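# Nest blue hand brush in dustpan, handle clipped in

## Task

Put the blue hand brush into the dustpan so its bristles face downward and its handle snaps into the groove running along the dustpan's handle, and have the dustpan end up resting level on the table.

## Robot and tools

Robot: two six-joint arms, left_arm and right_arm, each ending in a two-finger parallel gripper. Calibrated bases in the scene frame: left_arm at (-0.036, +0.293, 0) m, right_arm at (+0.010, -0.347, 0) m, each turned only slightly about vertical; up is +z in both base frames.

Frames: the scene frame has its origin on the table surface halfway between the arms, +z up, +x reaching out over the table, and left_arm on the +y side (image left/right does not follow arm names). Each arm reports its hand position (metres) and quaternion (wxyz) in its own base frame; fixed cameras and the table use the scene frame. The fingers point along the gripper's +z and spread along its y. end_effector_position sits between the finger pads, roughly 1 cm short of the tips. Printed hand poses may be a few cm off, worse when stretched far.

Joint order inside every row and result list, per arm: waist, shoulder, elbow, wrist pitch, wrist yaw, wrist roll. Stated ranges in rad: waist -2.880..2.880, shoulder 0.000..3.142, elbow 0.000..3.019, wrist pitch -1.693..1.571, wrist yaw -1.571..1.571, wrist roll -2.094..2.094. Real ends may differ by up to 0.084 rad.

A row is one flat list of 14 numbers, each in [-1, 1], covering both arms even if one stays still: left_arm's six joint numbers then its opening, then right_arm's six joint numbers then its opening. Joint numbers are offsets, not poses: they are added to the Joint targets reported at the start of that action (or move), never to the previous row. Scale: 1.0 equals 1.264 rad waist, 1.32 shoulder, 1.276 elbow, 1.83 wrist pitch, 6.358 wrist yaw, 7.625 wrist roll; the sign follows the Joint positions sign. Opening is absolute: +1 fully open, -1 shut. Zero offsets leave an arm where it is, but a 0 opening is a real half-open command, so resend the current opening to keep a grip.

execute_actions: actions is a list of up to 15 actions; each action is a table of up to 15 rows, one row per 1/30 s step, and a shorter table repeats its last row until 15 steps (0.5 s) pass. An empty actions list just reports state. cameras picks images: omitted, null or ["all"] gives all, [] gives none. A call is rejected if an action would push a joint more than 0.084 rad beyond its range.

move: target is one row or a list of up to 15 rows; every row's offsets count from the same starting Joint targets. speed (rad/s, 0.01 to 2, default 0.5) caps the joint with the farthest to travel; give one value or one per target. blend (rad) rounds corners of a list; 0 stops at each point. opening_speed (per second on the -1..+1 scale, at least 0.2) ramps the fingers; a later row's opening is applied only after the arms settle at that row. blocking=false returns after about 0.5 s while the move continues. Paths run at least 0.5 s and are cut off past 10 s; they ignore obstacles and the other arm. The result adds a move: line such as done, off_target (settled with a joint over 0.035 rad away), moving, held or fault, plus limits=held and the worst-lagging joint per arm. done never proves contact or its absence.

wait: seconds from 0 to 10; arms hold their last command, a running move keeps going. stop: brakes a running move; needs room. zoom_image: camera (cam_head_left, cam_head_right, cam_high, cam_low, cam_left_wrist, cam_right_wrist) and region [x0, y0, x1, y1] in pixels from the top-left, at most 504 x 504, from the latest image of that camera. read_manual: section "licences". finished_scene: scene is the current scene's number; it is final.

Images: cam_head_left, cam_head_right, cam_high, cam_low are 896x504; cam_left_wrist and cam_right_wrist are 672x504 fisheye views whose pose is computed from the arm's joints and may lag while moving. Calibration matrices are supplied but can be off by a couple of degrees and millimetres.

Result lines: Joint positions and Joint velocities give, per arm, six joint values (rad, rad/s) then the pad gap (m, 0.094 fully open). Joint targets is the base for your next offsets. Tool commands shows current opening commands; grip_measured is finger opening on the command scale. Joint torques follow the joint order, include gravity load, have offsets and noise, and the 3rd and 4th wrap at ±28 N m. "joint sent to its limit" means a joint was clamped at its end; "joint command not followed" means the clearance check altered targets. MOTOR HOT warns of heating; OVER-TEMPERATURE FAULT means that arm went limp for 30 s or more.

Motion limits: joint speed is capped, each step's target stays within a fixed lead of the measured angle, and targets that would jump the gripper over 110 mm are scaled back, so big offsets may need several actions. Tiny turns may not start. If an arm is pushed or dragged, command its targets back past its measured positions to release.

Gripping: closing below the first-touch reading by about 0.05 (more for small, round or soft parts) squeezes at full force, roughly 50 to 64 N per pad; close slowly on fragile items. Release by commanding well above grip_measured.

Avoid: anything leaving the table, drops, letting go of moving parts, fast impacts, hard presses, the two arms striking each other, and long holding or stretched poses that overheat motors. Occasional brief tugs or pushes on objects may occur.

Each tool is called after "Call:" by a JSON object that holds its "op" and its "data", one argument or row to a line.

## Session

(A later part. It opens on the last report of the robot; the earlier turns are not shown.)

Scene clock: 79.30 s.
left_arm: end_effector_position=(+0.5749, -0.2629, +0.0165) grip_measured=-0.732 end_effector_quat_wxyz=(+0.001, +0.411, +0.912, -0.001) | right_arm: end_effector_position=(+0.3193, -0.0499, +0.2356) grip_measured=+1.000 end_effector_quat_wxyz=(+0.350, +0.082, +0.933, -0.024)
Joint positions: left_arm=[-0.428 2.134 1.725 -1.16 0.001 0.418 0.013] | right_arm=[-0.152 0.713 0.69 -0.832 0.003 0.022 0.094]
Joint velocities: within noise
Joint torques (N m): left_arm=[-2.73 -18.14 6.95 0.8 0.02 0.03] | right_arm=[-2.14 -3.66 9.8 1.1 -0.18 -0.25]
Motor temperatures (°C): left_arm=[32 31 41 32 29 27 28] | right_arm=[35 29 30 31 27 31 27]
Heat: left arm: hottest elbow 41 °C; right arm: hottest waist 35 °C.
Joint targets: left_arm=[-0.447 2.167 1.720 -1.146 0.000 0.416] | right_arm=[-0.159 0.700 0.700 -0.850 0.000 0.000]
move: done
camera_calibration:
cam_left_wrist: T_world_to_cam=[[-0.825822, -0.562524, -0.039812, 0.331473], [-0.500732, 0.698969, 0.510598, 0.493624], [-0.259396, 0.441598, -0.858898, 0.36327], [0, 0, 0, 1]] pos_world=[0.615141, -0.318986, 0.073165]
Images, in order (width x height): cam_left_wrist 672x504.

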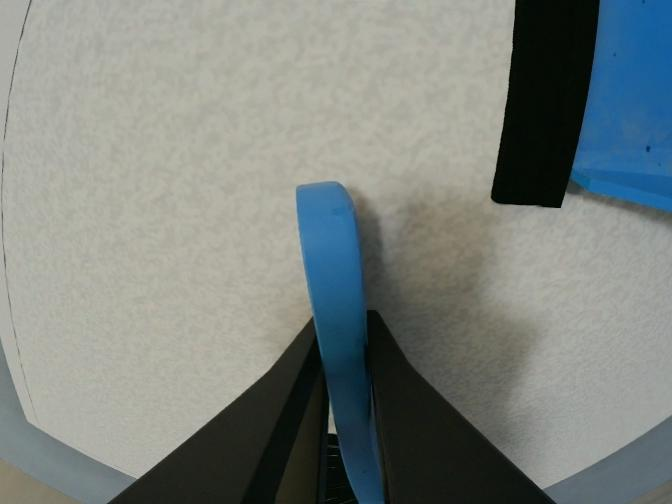

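Call:
{"op": "move", "data": {
  "target": [0, -0.0227, 0.0549, -0.0328, 0, 0, -1.0, 0, 0, 0, 0, 0, 0, 1.0],
  "speed": 0.15,
  "cameras": ["cam_left_wrist", "cam_low"]
}}

Scene clock: 84.60 s.
left_arm: end_effector_position=(+0.5701, -0.2607, +0.0182) grip_measured=-0.734 end_effector_quat_wxyz=(-0.012, +0.410, +0.912, -0.001) | right_arm: end_effector_position=(+0.3193, -0.0499, +0.2356) grip_measured=+1.000 end_effector_quat_wxyz=(+0.350, +0.082, +0.933, -0.024)
Joint positions: left_arm=[-0.428 2.134 1.729 -1.189 0.001 0.418 0.013] | right_arm=[-0.152 0.713 0.69 -0.832 0.003 0.022 0.094]
Joint velocities: within noise
Joint torques (N m): left_arm=[-2.67 -20.48 12.01 -0.42 0.02 0.03] | right_arm=[-2.2 -3.6 9.78 1.1 -0.17 -0.25]
Motor temperatures (°C): left_arm=[32 32 41 32 29 27 28] | right_arm=[35 29 31 31 27 31 27]
Heat: left arm: hottest elbow 41 °C; right arm: hottest waist 35 °C.
Joint targets: left_arm=[-0.447 2.137 1.790 -1.205 0.000 0.416] | right_arm=[-0.159 0.700 0.700 -0.850 0.000 0.000]
move: off_target (left_arm); left_arm: the elbow is farthest, 0.061 rad from its target
camera_calibration:
cam_left_wrist: T_world_to_cam=[[-0.826565, -0.562185, -0.0271692, 0.329076], [-0.4892, 0.69371, 0.52863, 0.480537], [-0.27834, 0.450238, -0.848417, 0.375356], [0, 0, 0, 1]] pos_world=[0.611559, -0.317351, 0.0733729]
Images, in order (width x height): cam_low 896x504, cam_left_wrist 672x504.

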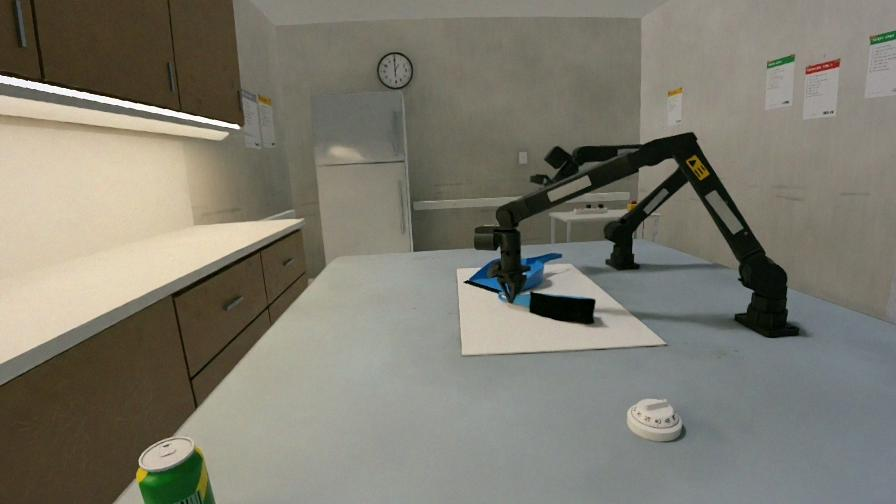

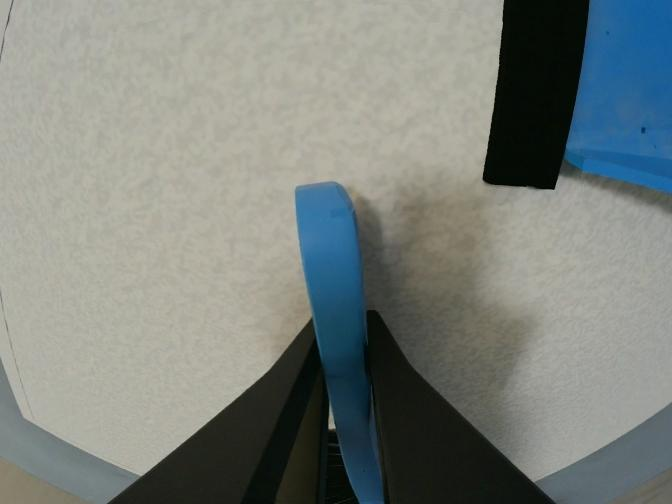

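Call:
{"op": "move", "data": {
  "target": [0, -0.3409, -0.192, -0.1109, 0, 0, -1.0, 0, 0, 0, 0, 0, 0, 1.0],
  "speed": 0.4,
  "cameras": ["cam_left_wrist", "cam_low", "cam_high"]
}}

Scene clock: 86.97 s.
left_arm: end_effector_position=(+0.4749, -0.2173, +0.1939) grip_measured=-0.735 end_effector_quat_wxyz=(+0.014, +0.410, +0.912, -0.001) | right_arm: end_effector_position=(+0.3193, -0.0499, +0.2356) grip_measured=+1.000 end_effector_quat_wxyz=(+0.350, +0.082, +0.933, -0.024)
Joint positions: left_arm=[-0.428 1.7 1.548 -1.392 0.001 0.418 0.012] | right_arm=[-0.152 0.713 0.69 -0.832 0.003 0.022 0.094]
Joint velocities: within noise
Joint torques (N m): left_arm=[-2.73 -16.21 7.73 -0.34 0.02 0.03] | right_arm=[-2.14 -3.66 9.78 1.09 -0.18 -0.25]
Motor temperatures (°C): left_arm=[32 32 41 32 29 27 29] | right_arm=[35 29 31 31 27 31 27]
Heat: left arm: hottest elbow 41 °C; right arm: hottest waist 35 °C.
Joint targets: left_arm=[-0.447 1.687 1.545 -1.408 0.000 0.416] | right_arm=[-0.159 0.700 0.700 -0.850 0.000 0.000]
move: done
camera_calibration:
cam_left_wrist: T_world_to_cam=[[-0.824713, -0.56303, -0.0533422, 0.283603], [-0.512648, 0.704404, 0.490924, 0.331793], [-0.238831, 0.432218, -0.869568, 0.459767], [0, 0, 0, 1]] pos_world=[0.513791, -0.272759, 0.252041]
Images, in order (width x height): cam_high 896x504, cam_low 896x504, cam_left_wrist 672x504.

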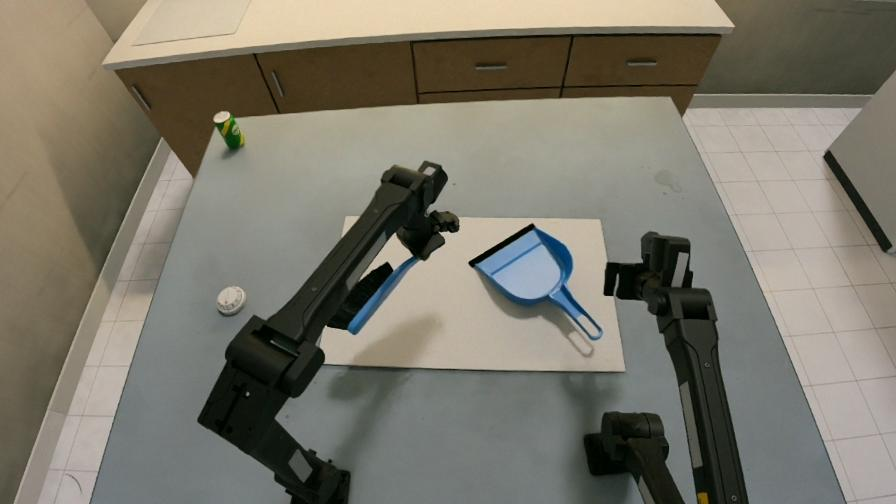

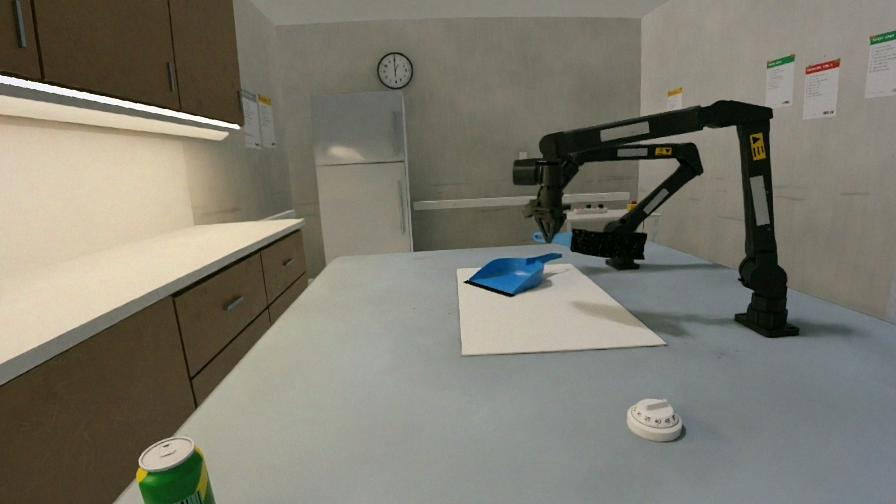

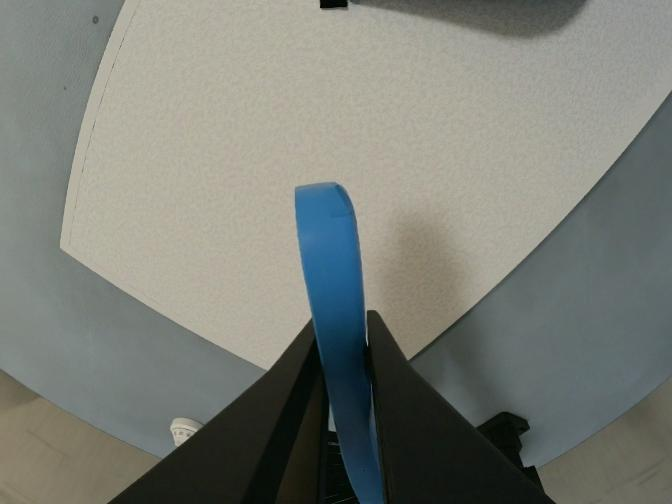

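Call:
{"op": "move", "data": {
  "target": [
    [0, 0, 0, 0, 0, -0.2262, -1.0, 0, 0, 0, 0, 0, 0, 1.0],
    [-0.0103, -0.1492, -0.3958, 0.9989, -0.0629, -0.2262, -1.0, 0, 0, 0, 0, 0, 0, 1.0]
  ],
  "speed": [0.9, 0.8],
  "blend": [0.1, 0],
  "cameras": ["cam_left_wrist", "cam_low", "cam_high"]
}}

Scene clock: 97.77 s.
left_arm: end_effector_position=(+0.6076, -0.2144, +0.3154) grip_measured=-0.735 end_effector_quat_wxyz=(+0.541, -0.417, +0.606, -0.408) | right_arm: end_effector_position=(+0.3193, -0.0499, +0.2356) grip_measured=+1.000 end_effector_quat_wxyz=(+0.350, +0.082, +0.933, -0.024)
Joint positions: left_arm=[-0.442 1.519 1.041 0.388 -0.397 -1.284 0.012] | right_arm=[-0.152 0.713 0.69 -0.832 0.003 0.022 0.094]
Joint velocities: within noise
Joint torques (N m): left_arm=[-2.73 -15.15 8.39 2.97 -0.15 -0.14] | right_arm=[-2.2 -3.6 9.8 1.1 -0.18 -0.25]
Motor temperatures (°C): left_arm=[32 31 41 32 29 27 29] | right_arm=[35 29 31 31 27 30 27]
Heat: left arm: hottest elbow 41 °C; right arm: hottest waist 35 °C.
Joint targets: left_arm=[-0.460 1.490 1.040 0.419 -0.400 -1.308] | right_arm=[-0.159 0.700 0.700 -0.850 0.000 0.000]
move: done
camera_calibration:
cam_left_wrist: T_world_to_cam=[[0.0955102, -0.438094, 0.893841, -0.429907], [-0.5731, -0.758396, -0.310471, 0.313986], [0.8139, -0.482607, -0.323506, -0.412115], [0, 0, 0, 1]] pos_world=[0.556426, -0.149104, 0.34843]
Images, in order (width x height): cam_high 896x504, cam_low 896x504, cam_left_wrist 672x504.

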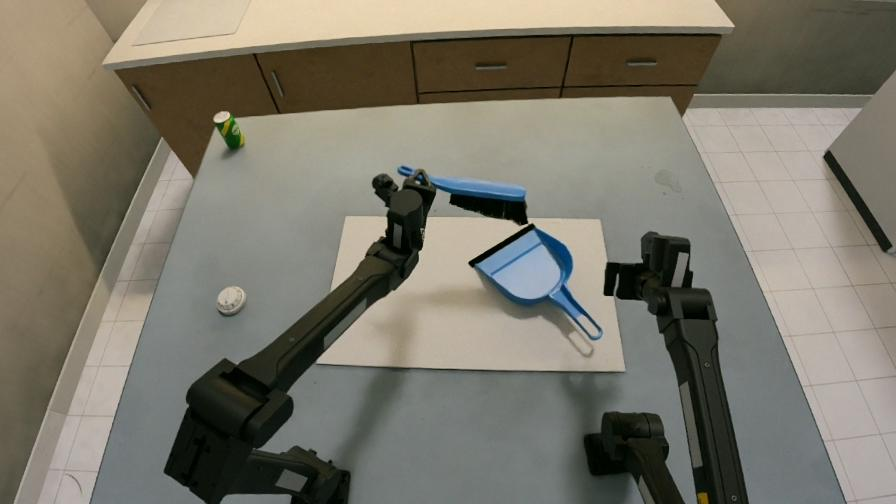

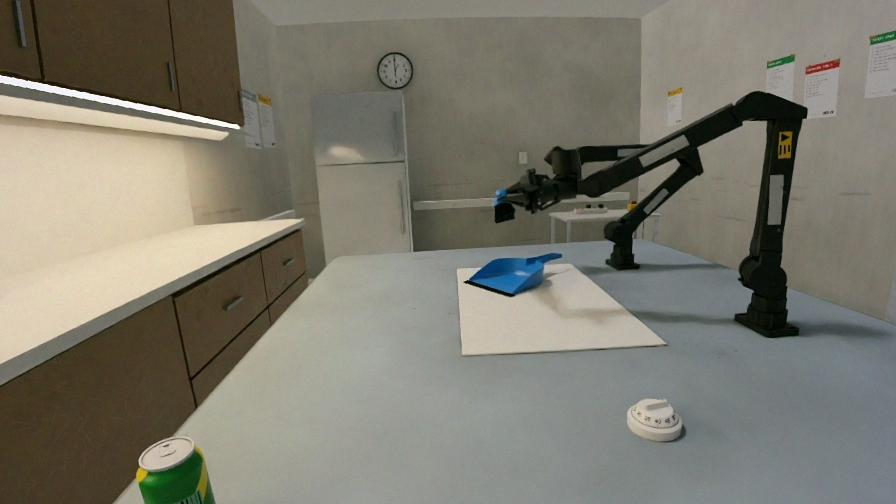

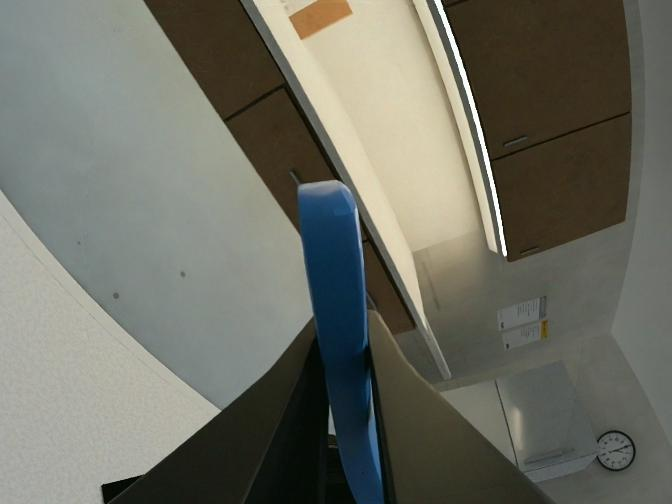

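Call:
{"op": "move", "data": {
  "target": [-0.0309, 0.2235, -0.3997, 0.4596, -0.0912, -0.0033, -1.0, 0, 0, 0, 0, 0, 0, 1.0],
  "speed": 0.7,
  "cameras": ["cam_low", "cam_high", "cam_head_right"]
}}

Scene clock: 100.87 s.
left_arm: end_effector_position=(+0.4706, -0.0850, +0.1221) grip_measured=-0.736 end_effector_quat_wxyz=(+0.650, -0.552, +0.447, -0.270) | right_arm: end_effector_position=(+0.3193, -0.0499, +0.2356) grip_measured=+1.000 end_effector_quat_wxyz=(+0.350, +0.082, +0.933, -0.024)
Joint positions: left_arm=[-0.48 1.775 0.527 1.231 -0.977 -1.299 0.012] | right_arm=[-0.152 0.713 0.69 -0.832 0.003 0.022 0.094]
Joint velocities: within noise
Joint torques (N m): left_arm=[-2.73 -9.52 3.66 2.65 -0.12 -0.26] | right_arm=[-2.14 -3.6 9.78 1.11 -0.18 -0.25]
Motor temperatures (°C): left_arm=[32 31 41 32 29 27 29] | right_arm=[35 29 31 31 27 30 27]
Heat: left arm: hottest elbow 41 °C; right arm: hottest waist 35 °C.
Joint targets: left_arm=[-0.499 1.785 0.530 1.261 -0.980 -1.333] | right_arm=[-0.159 0.700 0.700 -0.850 0.000 0.000]
move: done
Images, in order (width x height): cam_head_right 896x504, cam_high 896x504, cam_low 896x504.

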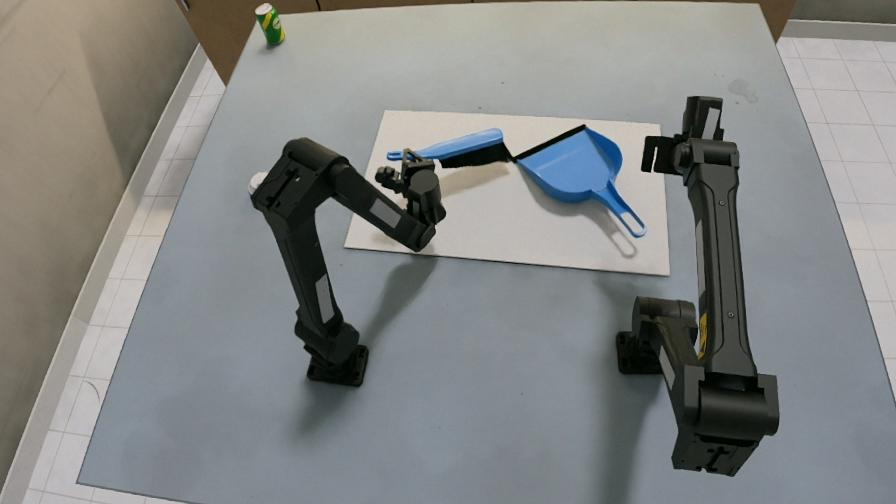

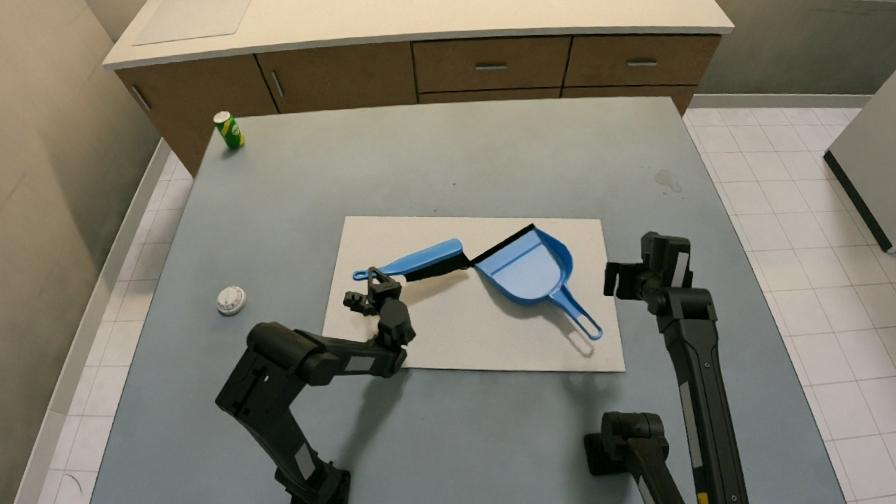

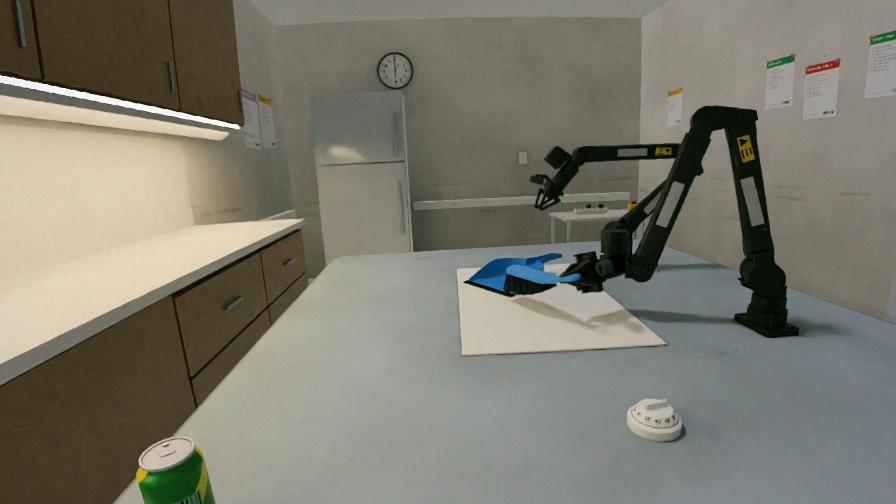

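Call:
{"op": "move", "data": {
  "target": [0, 0, 0, 0, 0, 0, -1.0, 0.6582, 0.947, 0.9875, -0.3989, 0, 0.24, 1.0],
  "speed": 0.8,
  "cameras": ["cam_right_wrist", "cam_high", "cam_head_right"]
}}

Scene clock: 106.37 s.
left_arm: end_effector_position=(+0.4706, -0.0850, +0.1221) grip_measured=-0.736 end_effector_quat_wxyz=(+0.650, -0.552, +0.447, -0.270) | right_arm: end_effector_position=(+0.4656, +0.3725, +0.1850) grip_measured=+1.000 end_effector_quat_wxyz=(-0.008, +0.535, +0.845, -0.027)
Joint positions: left_arm=[-0.48 1.775 0.527 1.231 -0.977 -1.299 0.012] | right_arm=[0.676 1.961 1.898 -1.563 0.002 1.805 0.094]
Joint velocities: within noise
Joint torques (N m): left_arm=[-2.73 -9.7 3.64 2.66 -0.12 -0.25] | right_arm=[-1.44 -21.48 12.67 -0.27 -0.1 0.23]
Motor temperatures (°C): left_arm=[32 31 40 32 29 27 29] | right_arm=[35 29 32 31 27 30 27]
Heat: left arm: hottest elbow 40 °C; right arm: hottest waist 35 °C.
Joint targets: left_arm=[-0.499 1.785 0.530 1.261 -0.980 -1.333] | right_arm=[0.673 1.950 1.960 -1.580 0.000 1.829]
move: off_target (right_arm); right_arm: the elbow is farthest, 0.062 rad from its target
camera_calibration:
cam_right_wrist: T_world_to_cam=[[-0.94591, -0.324238, -0.0111187, 0.567939], [-0.286386, 0.818399, 0.498203, -0.236252], [-0.152437, 0.47444, -0.866989, 0.145208], [0, 0, 0, 1]] pos_world=[0.491695, 0.308604, 0.24991]
Images, in order (width x height): cam_head_right 896x504, cam_high 896x504, cam_right_wrist 672x504.

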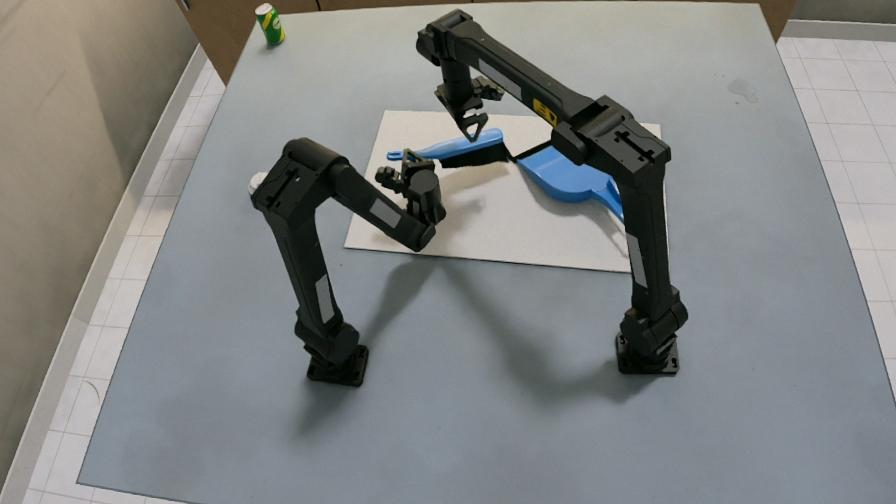

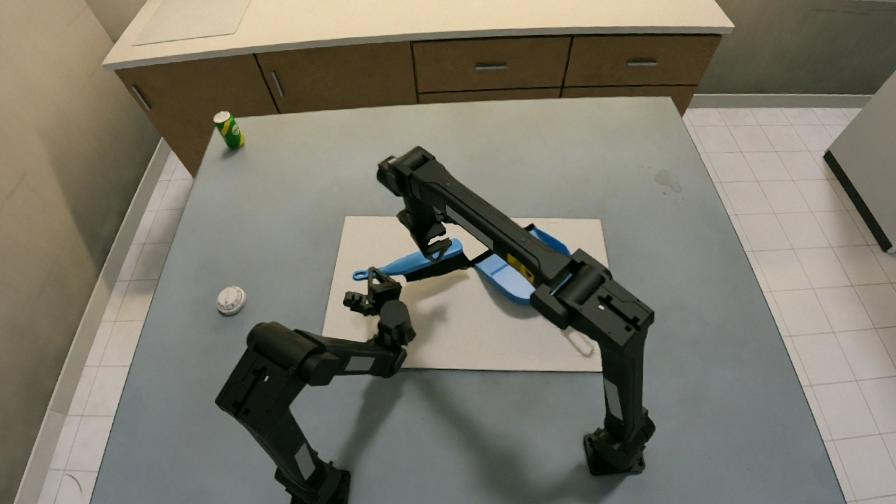

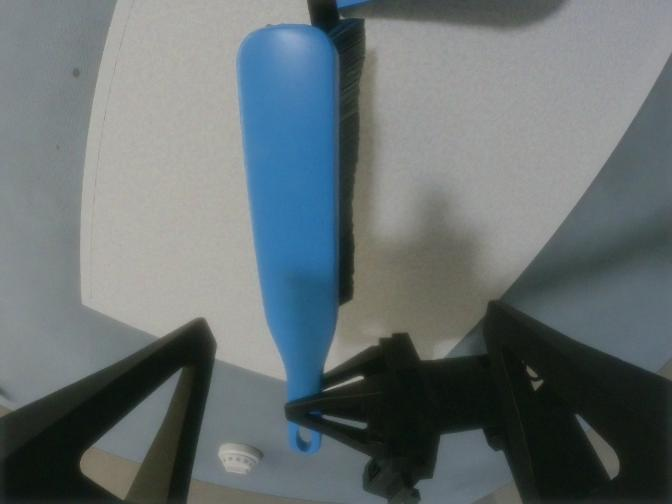

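Call:
{"op": "zoom_image", "data": {
  "camera": "cam_right_wrist",
  "region": [180, 0, 480, 480]
}}

Scaled by 1.050 from the camera's 672x504 image, which has a finer 960x720 frame.

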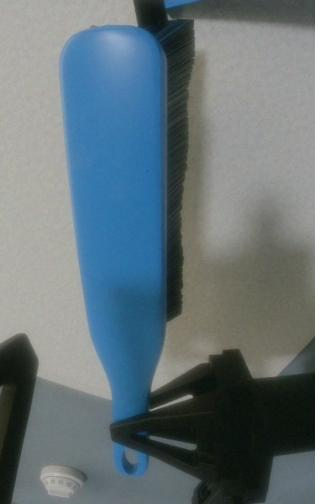

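Call:
{"op": "move", "data": {
  "target": [0, 0, 0, 0, 0, 0, -1.0, -0.0403, 0.0189, -0.0745, 0.0656, 0, 0.0087, 1.0],
  "speed": 0.3,
  "cameras": ["cam_right_wrist"]
}}

Scene clock: 112.10 s.
left_arm: end_effector_position=(+0.4706, -0.0850, +0.1221) grip_measured=-0.736 end_effector_quat_wxyz=(+0.650, -0.552, +0.447, -0.270) | right_arm: end_effector_position=(+0.4914, +0.3528, +0.1565) grip_measured=+1.000 end_effector_quat_wxyz=(-0.004, +0.584, +0.811, -0.017)
Joint positions: left_arm=[-0.48 1.775 0.527 1.231 -0.977 -1.299 0.012] | right_arm=[0.624 1.98 1.852 -1.478 0.002 1.872 0.094]
Joint velocities: within noise
Joint torques (N m): left_arm=[-2.73 -9.76 3.64 2.66 -0.12 -0.25] | right_arm=[-1.61 -20.89 8.72 1.2 -0.1 0.22]
Motor temperatures (°C): left_arm=[32 31 40 32 29 27 29] | right_arm=[35 30 33 31 27 30 27]
Heat: left arm: hottest elbow 40 °C; right arm: hottest waist 35 °C.
Joint targets: left_arm=[-0.499 1.785 0.530 1.261 -0.980 -1.333] | right_arm=[0.622 1.975 1.865 -1.460 0.000 1.896]
move: done
camera_calibration:
cam_right_wrist: T_world_to_cam=[[-0.977277, -0.209603, -0.0315515, 0.563802], [-0.196813, 0.842047, 0.502216, -0.251461], [-0.0786979, 0.497014, -0.864167, 0.0890689], [0, 0, 0, 1]] pos_world=[0.50851, 0.285648, 0.221047]
Images, in order (width x height): cam_right_wrist 672x504.

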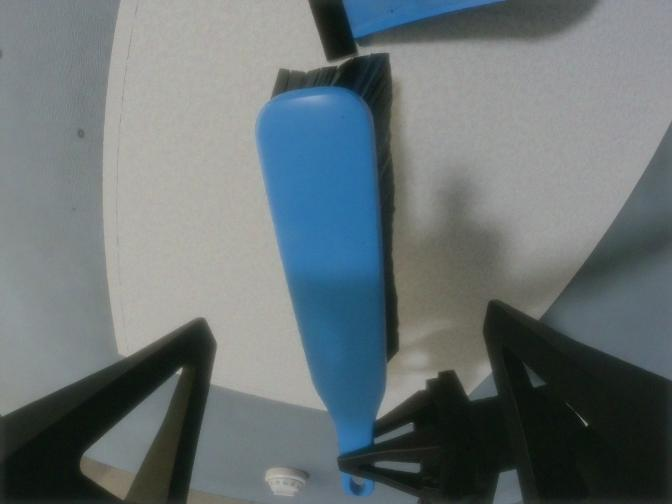

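Call:
{"op": "zoom_image", "data": {
  "camera": "cam_right_wrist",
  "region": [200, 30, 460, 500]
}}

Scaled by 1.072 from the camera's 672x504 image, which has a finer 960x720 frame.

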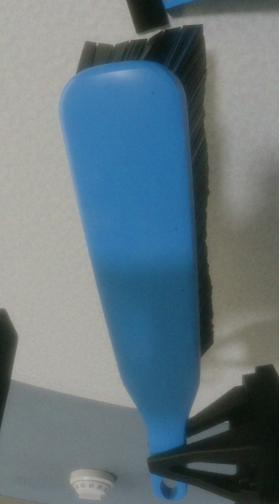

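Call:
{"op": "move", "data": {
  "target": [0, 0, 0, 0, 0, 0, -1.0, 0.0024, 0.0159, -0.0784, 0.0836, 0, 0, 1.0],
  "speed": 0.15,
  "cameras": ["cam_right_wrist", "cam_left_wrist", "cam_low"]
}}

Scene clock: 116.47 s.
left_arm: end_effector_position=(+0.4706, -0.0850, +0.1221) grip_measured=-0.736 end_effector_quat_wxyz=(+0.650, -0.552, +0.447, -0.270) | right_arm: end_effector_position=(+0.4967, +0.3566, +0.1095) grip_measured=+1.000 end_effector_quat_wxyz=(+0.002, +0.584, +0.811, +0.001)
Joint positions: left_arm=[-0.48 1.775 0.527 1.231 -0.977 -1.299 0.012] | right_arm=[0.624 1.997 1.754 -1.325 0.002 1.872 0.094]
Joint velocities: within noise
Joint torques (N m): left_arm=[-2.67 -9.7 3.64 2.66 -0.12 -0.25] | right_arm=[-1.38 -21.25 8.47 1.29 -0.1 0.24]
Motor temperatures (°C): left_arm=[32 30 39 32 29 27 29] | right_arm=[35 30 33 31 27 30 27]
Heat: left arm: hottest elbow 39 °C; right arm: hottest waist 35 °C.
Joint targets: left_arm=[-0.499 1.785 0.530 1.261 -0.980 -1.333] | right_arm=[0.625 1.996 1.765 -1.307 0.000 1.896]
move: done
camera_calibration:
cam_left_wrist: T_world_to_cam=[[0.234412, -0.329421, 0.914622, -0.246], [-0.0743601, -0.944155, -0.321, 0.024377], [0.969289, 0.00723473, -0.245817, -0.341665], [0, 0, 0, 1]] pos_world=[0.39065, -0.0555499, 0.148835]
cam_right_wrist: T_world_to_cam=[[-0.975873, -0.208161, -0.0658916, 0.570819], [-0.211982, 0.830975, 0.514339, -0.21988], [-0.0523111, 0.515897, -0.855052, 0.0261733], [0, 0, 0, 1]] pos_world=[0.511805, 0.288034, 0.173084]
Images, in order (width x height): cam_low 896x504, cam_left_wrist 672x504, cam_right_wrist 672x504.

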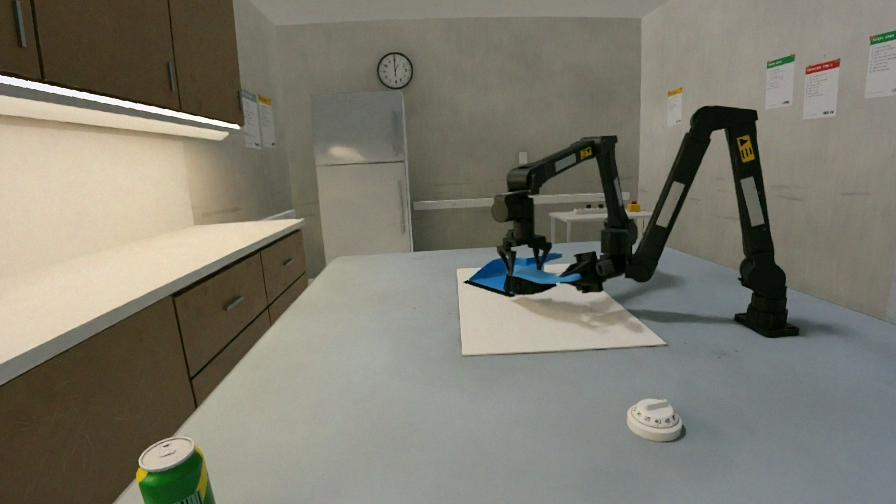

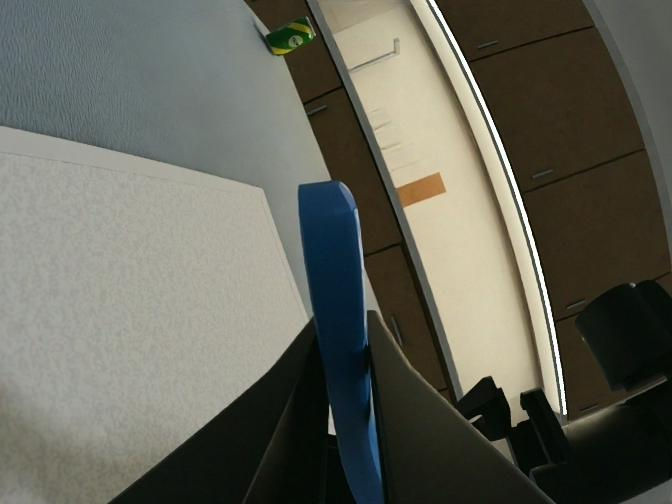

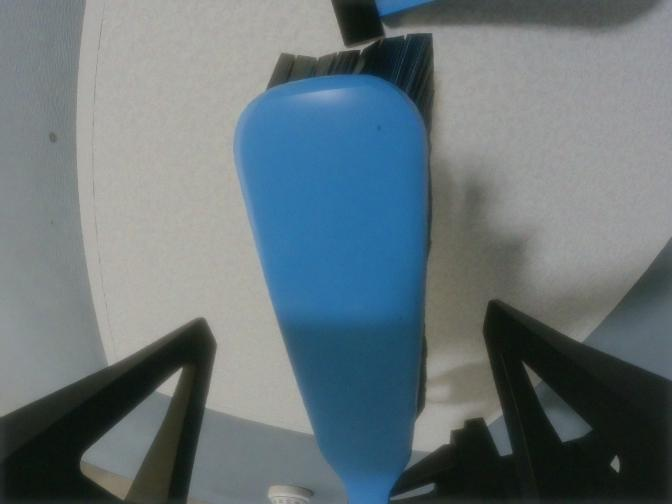

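Call:
{"op": "move", "data": {
  "target": [0, 0, 0, 0, 0, 0, -1.0, 0, 0.0023, -0.0165, 0.0115, 0, 0, 1.0],
  "speed": 0.1,
  "cameras": ["cam_right_wrist"]
}}

Scene clock: 118.70 s.
left_arm: end_effector_position=(+0.4706, -0.0850, +0.1221) grip_measured=-0.736 end_effector_quat_wxyz=(+0.650, -0.552, +0.447, -0.270) | right_arm: end_effector_position=(+0.4952, +0.3556, +0.1021) grip_measured=+1.000 end_effector_quat_wxyz=(+0.002, +0.585, +0.811, +0.001)
Joint positions: left_arm=[-0.48 1.775 0.527 1.231 -0.977 -1.299 0.012] | right_arm=[0.624 1.997 1.734 -1.305 0.002 1.873 0.094]
Joint velocities: within noise
Joint torques (N m): left_arm=[-2.73 -9.7 3.64 2.66 -0.12 -0.25] | right_arm=[-1.44 -20.54 8.36 1.35 -0.1 0.23]
Motor temperatures (°C): left_arm=[32 30 39 32 29 27 29] | right_arm=[35 30 33 31 27 30 27]
Heat: left arm: hottest elbow 39 °C; right arm: hottest waist 35 °C.
Joint targets: left_arm=[-0.499 1.785 0.530 1.261 -0.980 -1.333] | right_arm=[0.625 1.999 1.744 -1.286 0.000 1.896]
move: done
camera_calibration:
cam_right_wrist: T_world_to_cam=[[-0.975917, -0.207763, -0.0664931, 0.56868], [-0.21194, 0.830857, 0.514546, -0.21554], [-0.0516576, 0.516247, -0.854881, 0.0198547], [0, 0, 0, 1]] pos_world=[0.510329, 0.286984, 0.165692]
Images, in order (width x height): cam_right_wrist 672x504.

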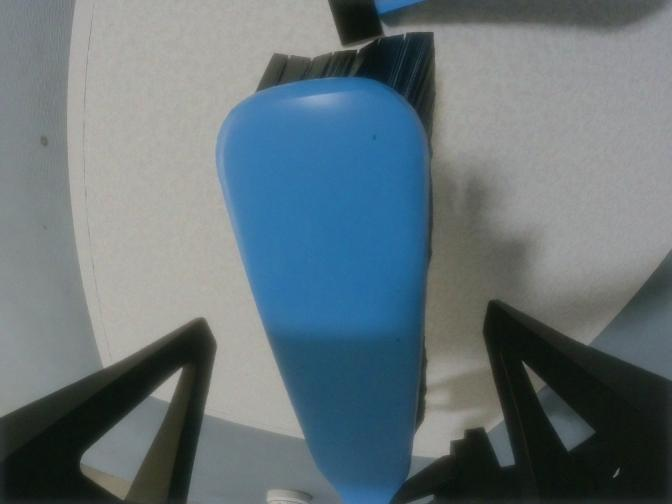

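Call:
{"op": "move", "data": {
  "target": [0, 0, 0, 0, 0, 0, -1.0, 0, 0, 0, 0, 0, 0, -1.0],
  "opening_speed": 0.5,
  "cameras": ["cam_right_wrist", "cam_left_wrist", "cam_low"]
}}

Scene clock: 123.63 s.
left_arm: end_effector_position=(+0.4706, -0.0850, +0.1221) grip_measured=-0.736 end_effector_quat_wxyz=(+0.650, -0.552, +0.447, -0.270) | right_arm: end_effector_position=(+0.4948, +0.3564, +0.1021) grip_measured=-0.066 end_effector_quat_wxyz=(+0.002, +0.584, +0.812, +0.001)
Joint positions: left_arm=[-0.48 1.775 0.527 1.231 -0.977 -1.299 0.012] | right_arm=[0.626 1.997 1.734 -1.304 0.002 1.873 0.044]
Joint velocities: within noise
Joint torques (N m): left_arm=[-2.73 -9.76 3.64 2.66 -0.11 -0.25] | right_arm=[-1.38 -20.42 8.35 1.29 -0.11 0.23]
Motor temperatures (°C): left_arm=[32 30 39 32 29 27 29] | right_arm=[35 30 33 31 27 30 28]
Heat: left arm: hottest elbow 39 °C; right arm: hottest waist 35 °C.
Joint targets: left_arm=[-0.499 1.785 0.530 1.261 -0.979 -1.334] | right_arm=[0.625 1.999 1.744 -1.286 0.000 1.896]
move: done
camera_calibration:
cam_left_wrist: T_world_to_cam=[[0.234247, -0.329113, 0.914775, -0.245915], [-0.0742983, -0.944263, -0.320697, 0.0243017], [0.969334, 0.00715596, -0.245643, -0.341714], [0, 0, 0, 1]] pos_world=[0.390645, -0.0555413, 0.148811]
cam_right_wrist: T_world_to_cam=[[-0.975576, -0.209245, -0.0668415, 0.568786], [-0.213373, 0.830416, 0.514666, -0.215462], [-0.0521851, 0.516358, -0.854781, 0.0196215], [0, 0, 0, 1]] pos_world=[0.509944, 0.287807, 0.165681]
Images, in order (width x height): cam_low 896x504, cam_left_wrist 672x504, cam_right_wrist 672x504.

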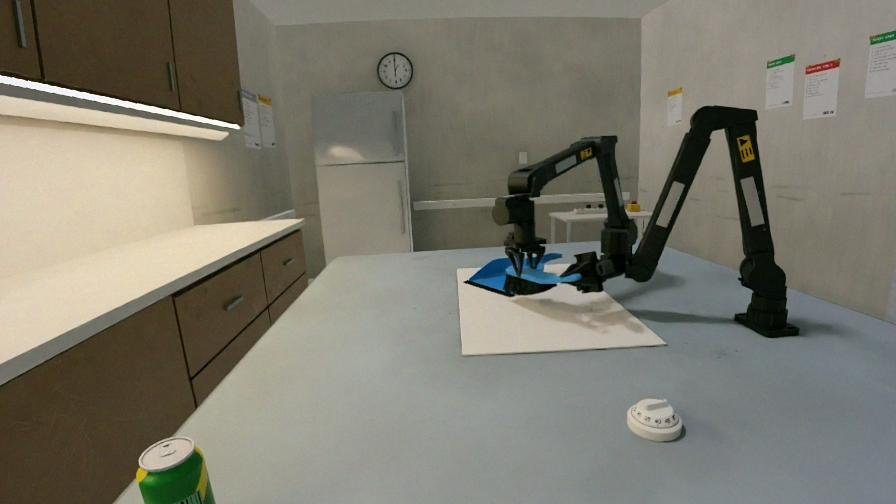

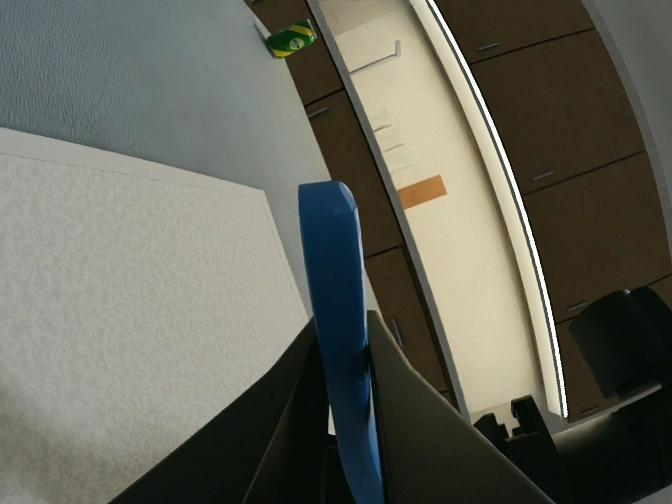

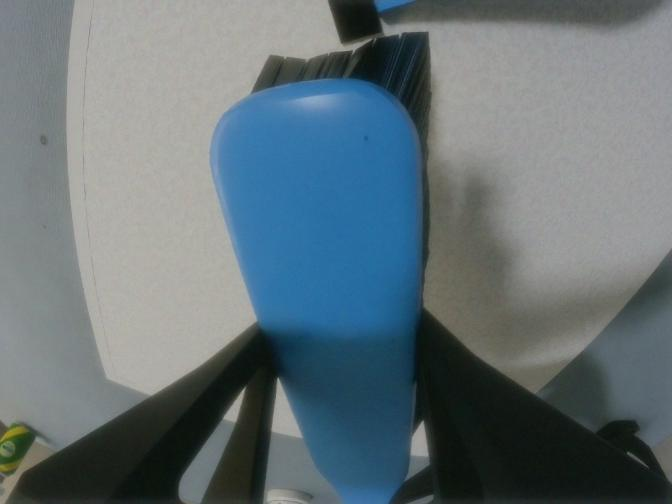

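Call:
{"op": "move", "data": {
  "target": [
    [0, 0, 0, 0, 0, 0, -0.05, 0, 0, 0, 0, 0, 0, -1.0],
    [-0.1653, -0.0379, -0.0823, 0.0404, -0.0329, 0, -0.05, 0, 0, 0, 0, 0, 0, -1.0]
  ],
  "speed": 0.25,
  "opening_speed": 0.5,
  "cameras": ["cam_right_wrist", "cam_left_wrist", "cam_low", "cam_high"]
}}

Scene clock: 129.20 s.
left_arm: end_effector_position=(+0.3999, -0.1296, +0.1171) grip_measured=-0.052 end_effector_quat_wxyz=(+0.647, -0.552, +0.445, -0.280) | right_arm: end_effector_position=(+0.4938, +0.3557, +0.0974) grip_measured=-0.066 end_effector_quat_wxyz=(+0.000, +0.584, +0.812, -0.003)
Joint positions: left_arm=[-0.701 1.757 0.429 1.314 -1.185 -1.313 0.045] | right_arm=[0.626 2.003 1.73 -1.304 0.002 1.873 0.044]
Joint velocities: within noise
Joint torques (N m): left_arm=[-2.49 -10.81 2.33 2.18 -0.12 -0.09] | right_arm=[-1.38 -21.07 8.64 1.26 -0.1 0.23]
Motor temperatures (°C): left_arm=[32 30 38 32 29 27 29] | right_arm=[35 31 33 31 27 30 28]
Heat: left arm: hottest elbow 38 °C; right arm: hottest waist 35 °C.
Joint targets: left_arm=[-0.708 1.735 0.425 1.334 -1.189 -1.333] | right_arm=[0.625 1.999 1.744 -1.286 0.000 1.896]
move: done
camera_calibration:
cam_left_wrist: T_world_to_cam=[[0.220199, -0.321464, 0.920963, -0.233649], [-0.0823085, -0.946893, -0.310835, -0.0230151], [0.971976, -0.00735751, -0.234964, -0.27825], [0, 0, 0, 1]] pos_world=[0.320008, -0.0989498, 0.142649]
cam_right_wrist: T_world_to_cam=[[-0.976043, -0.209583, -0.0584328, 0.566857], [-0.209544, 0.833183, 0.51176, -0.215225], [-0.0585709, 0.511744, -0.857139, 0.0209264], [0, 0, 0, 1]] pos_world=[0.509404, 0.287416, 0.161203]
Images, in order (width x height): cam_high 896x504, cam_low 896x504, cam_left_wrist 672x504, cam_right_wrist 672x504.

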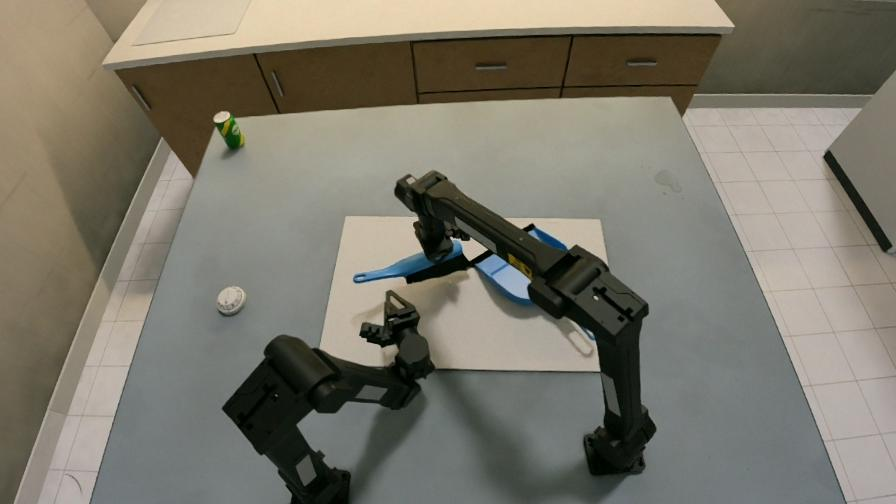

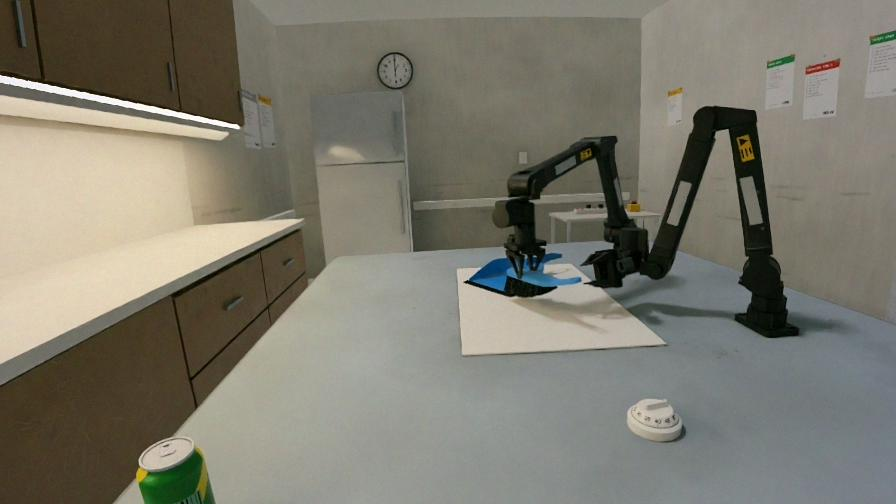

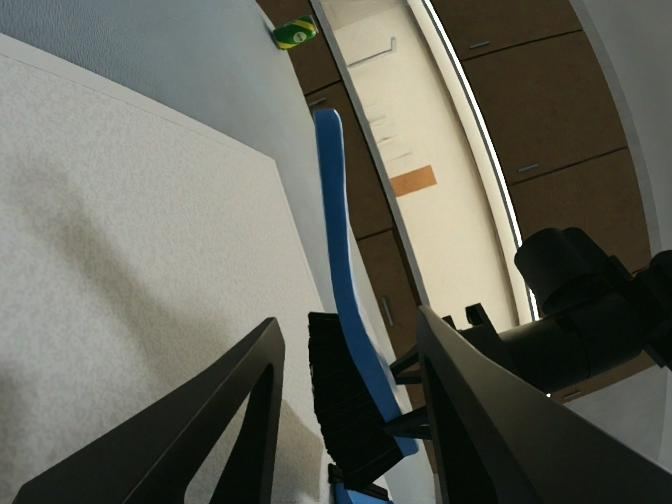

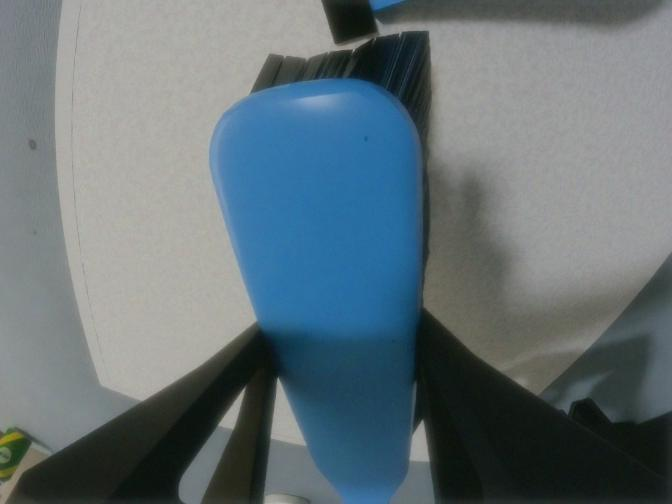

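Call:
{"op": "zoom_image", "data": {
  "camera": "cam_left_wrist",
  "region": [280, 90, 460, 500]
}}

Scaled by 1.229 from the camera's 672x504 image, which has a finer 960x720 frame.

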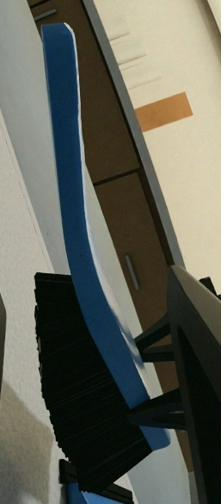

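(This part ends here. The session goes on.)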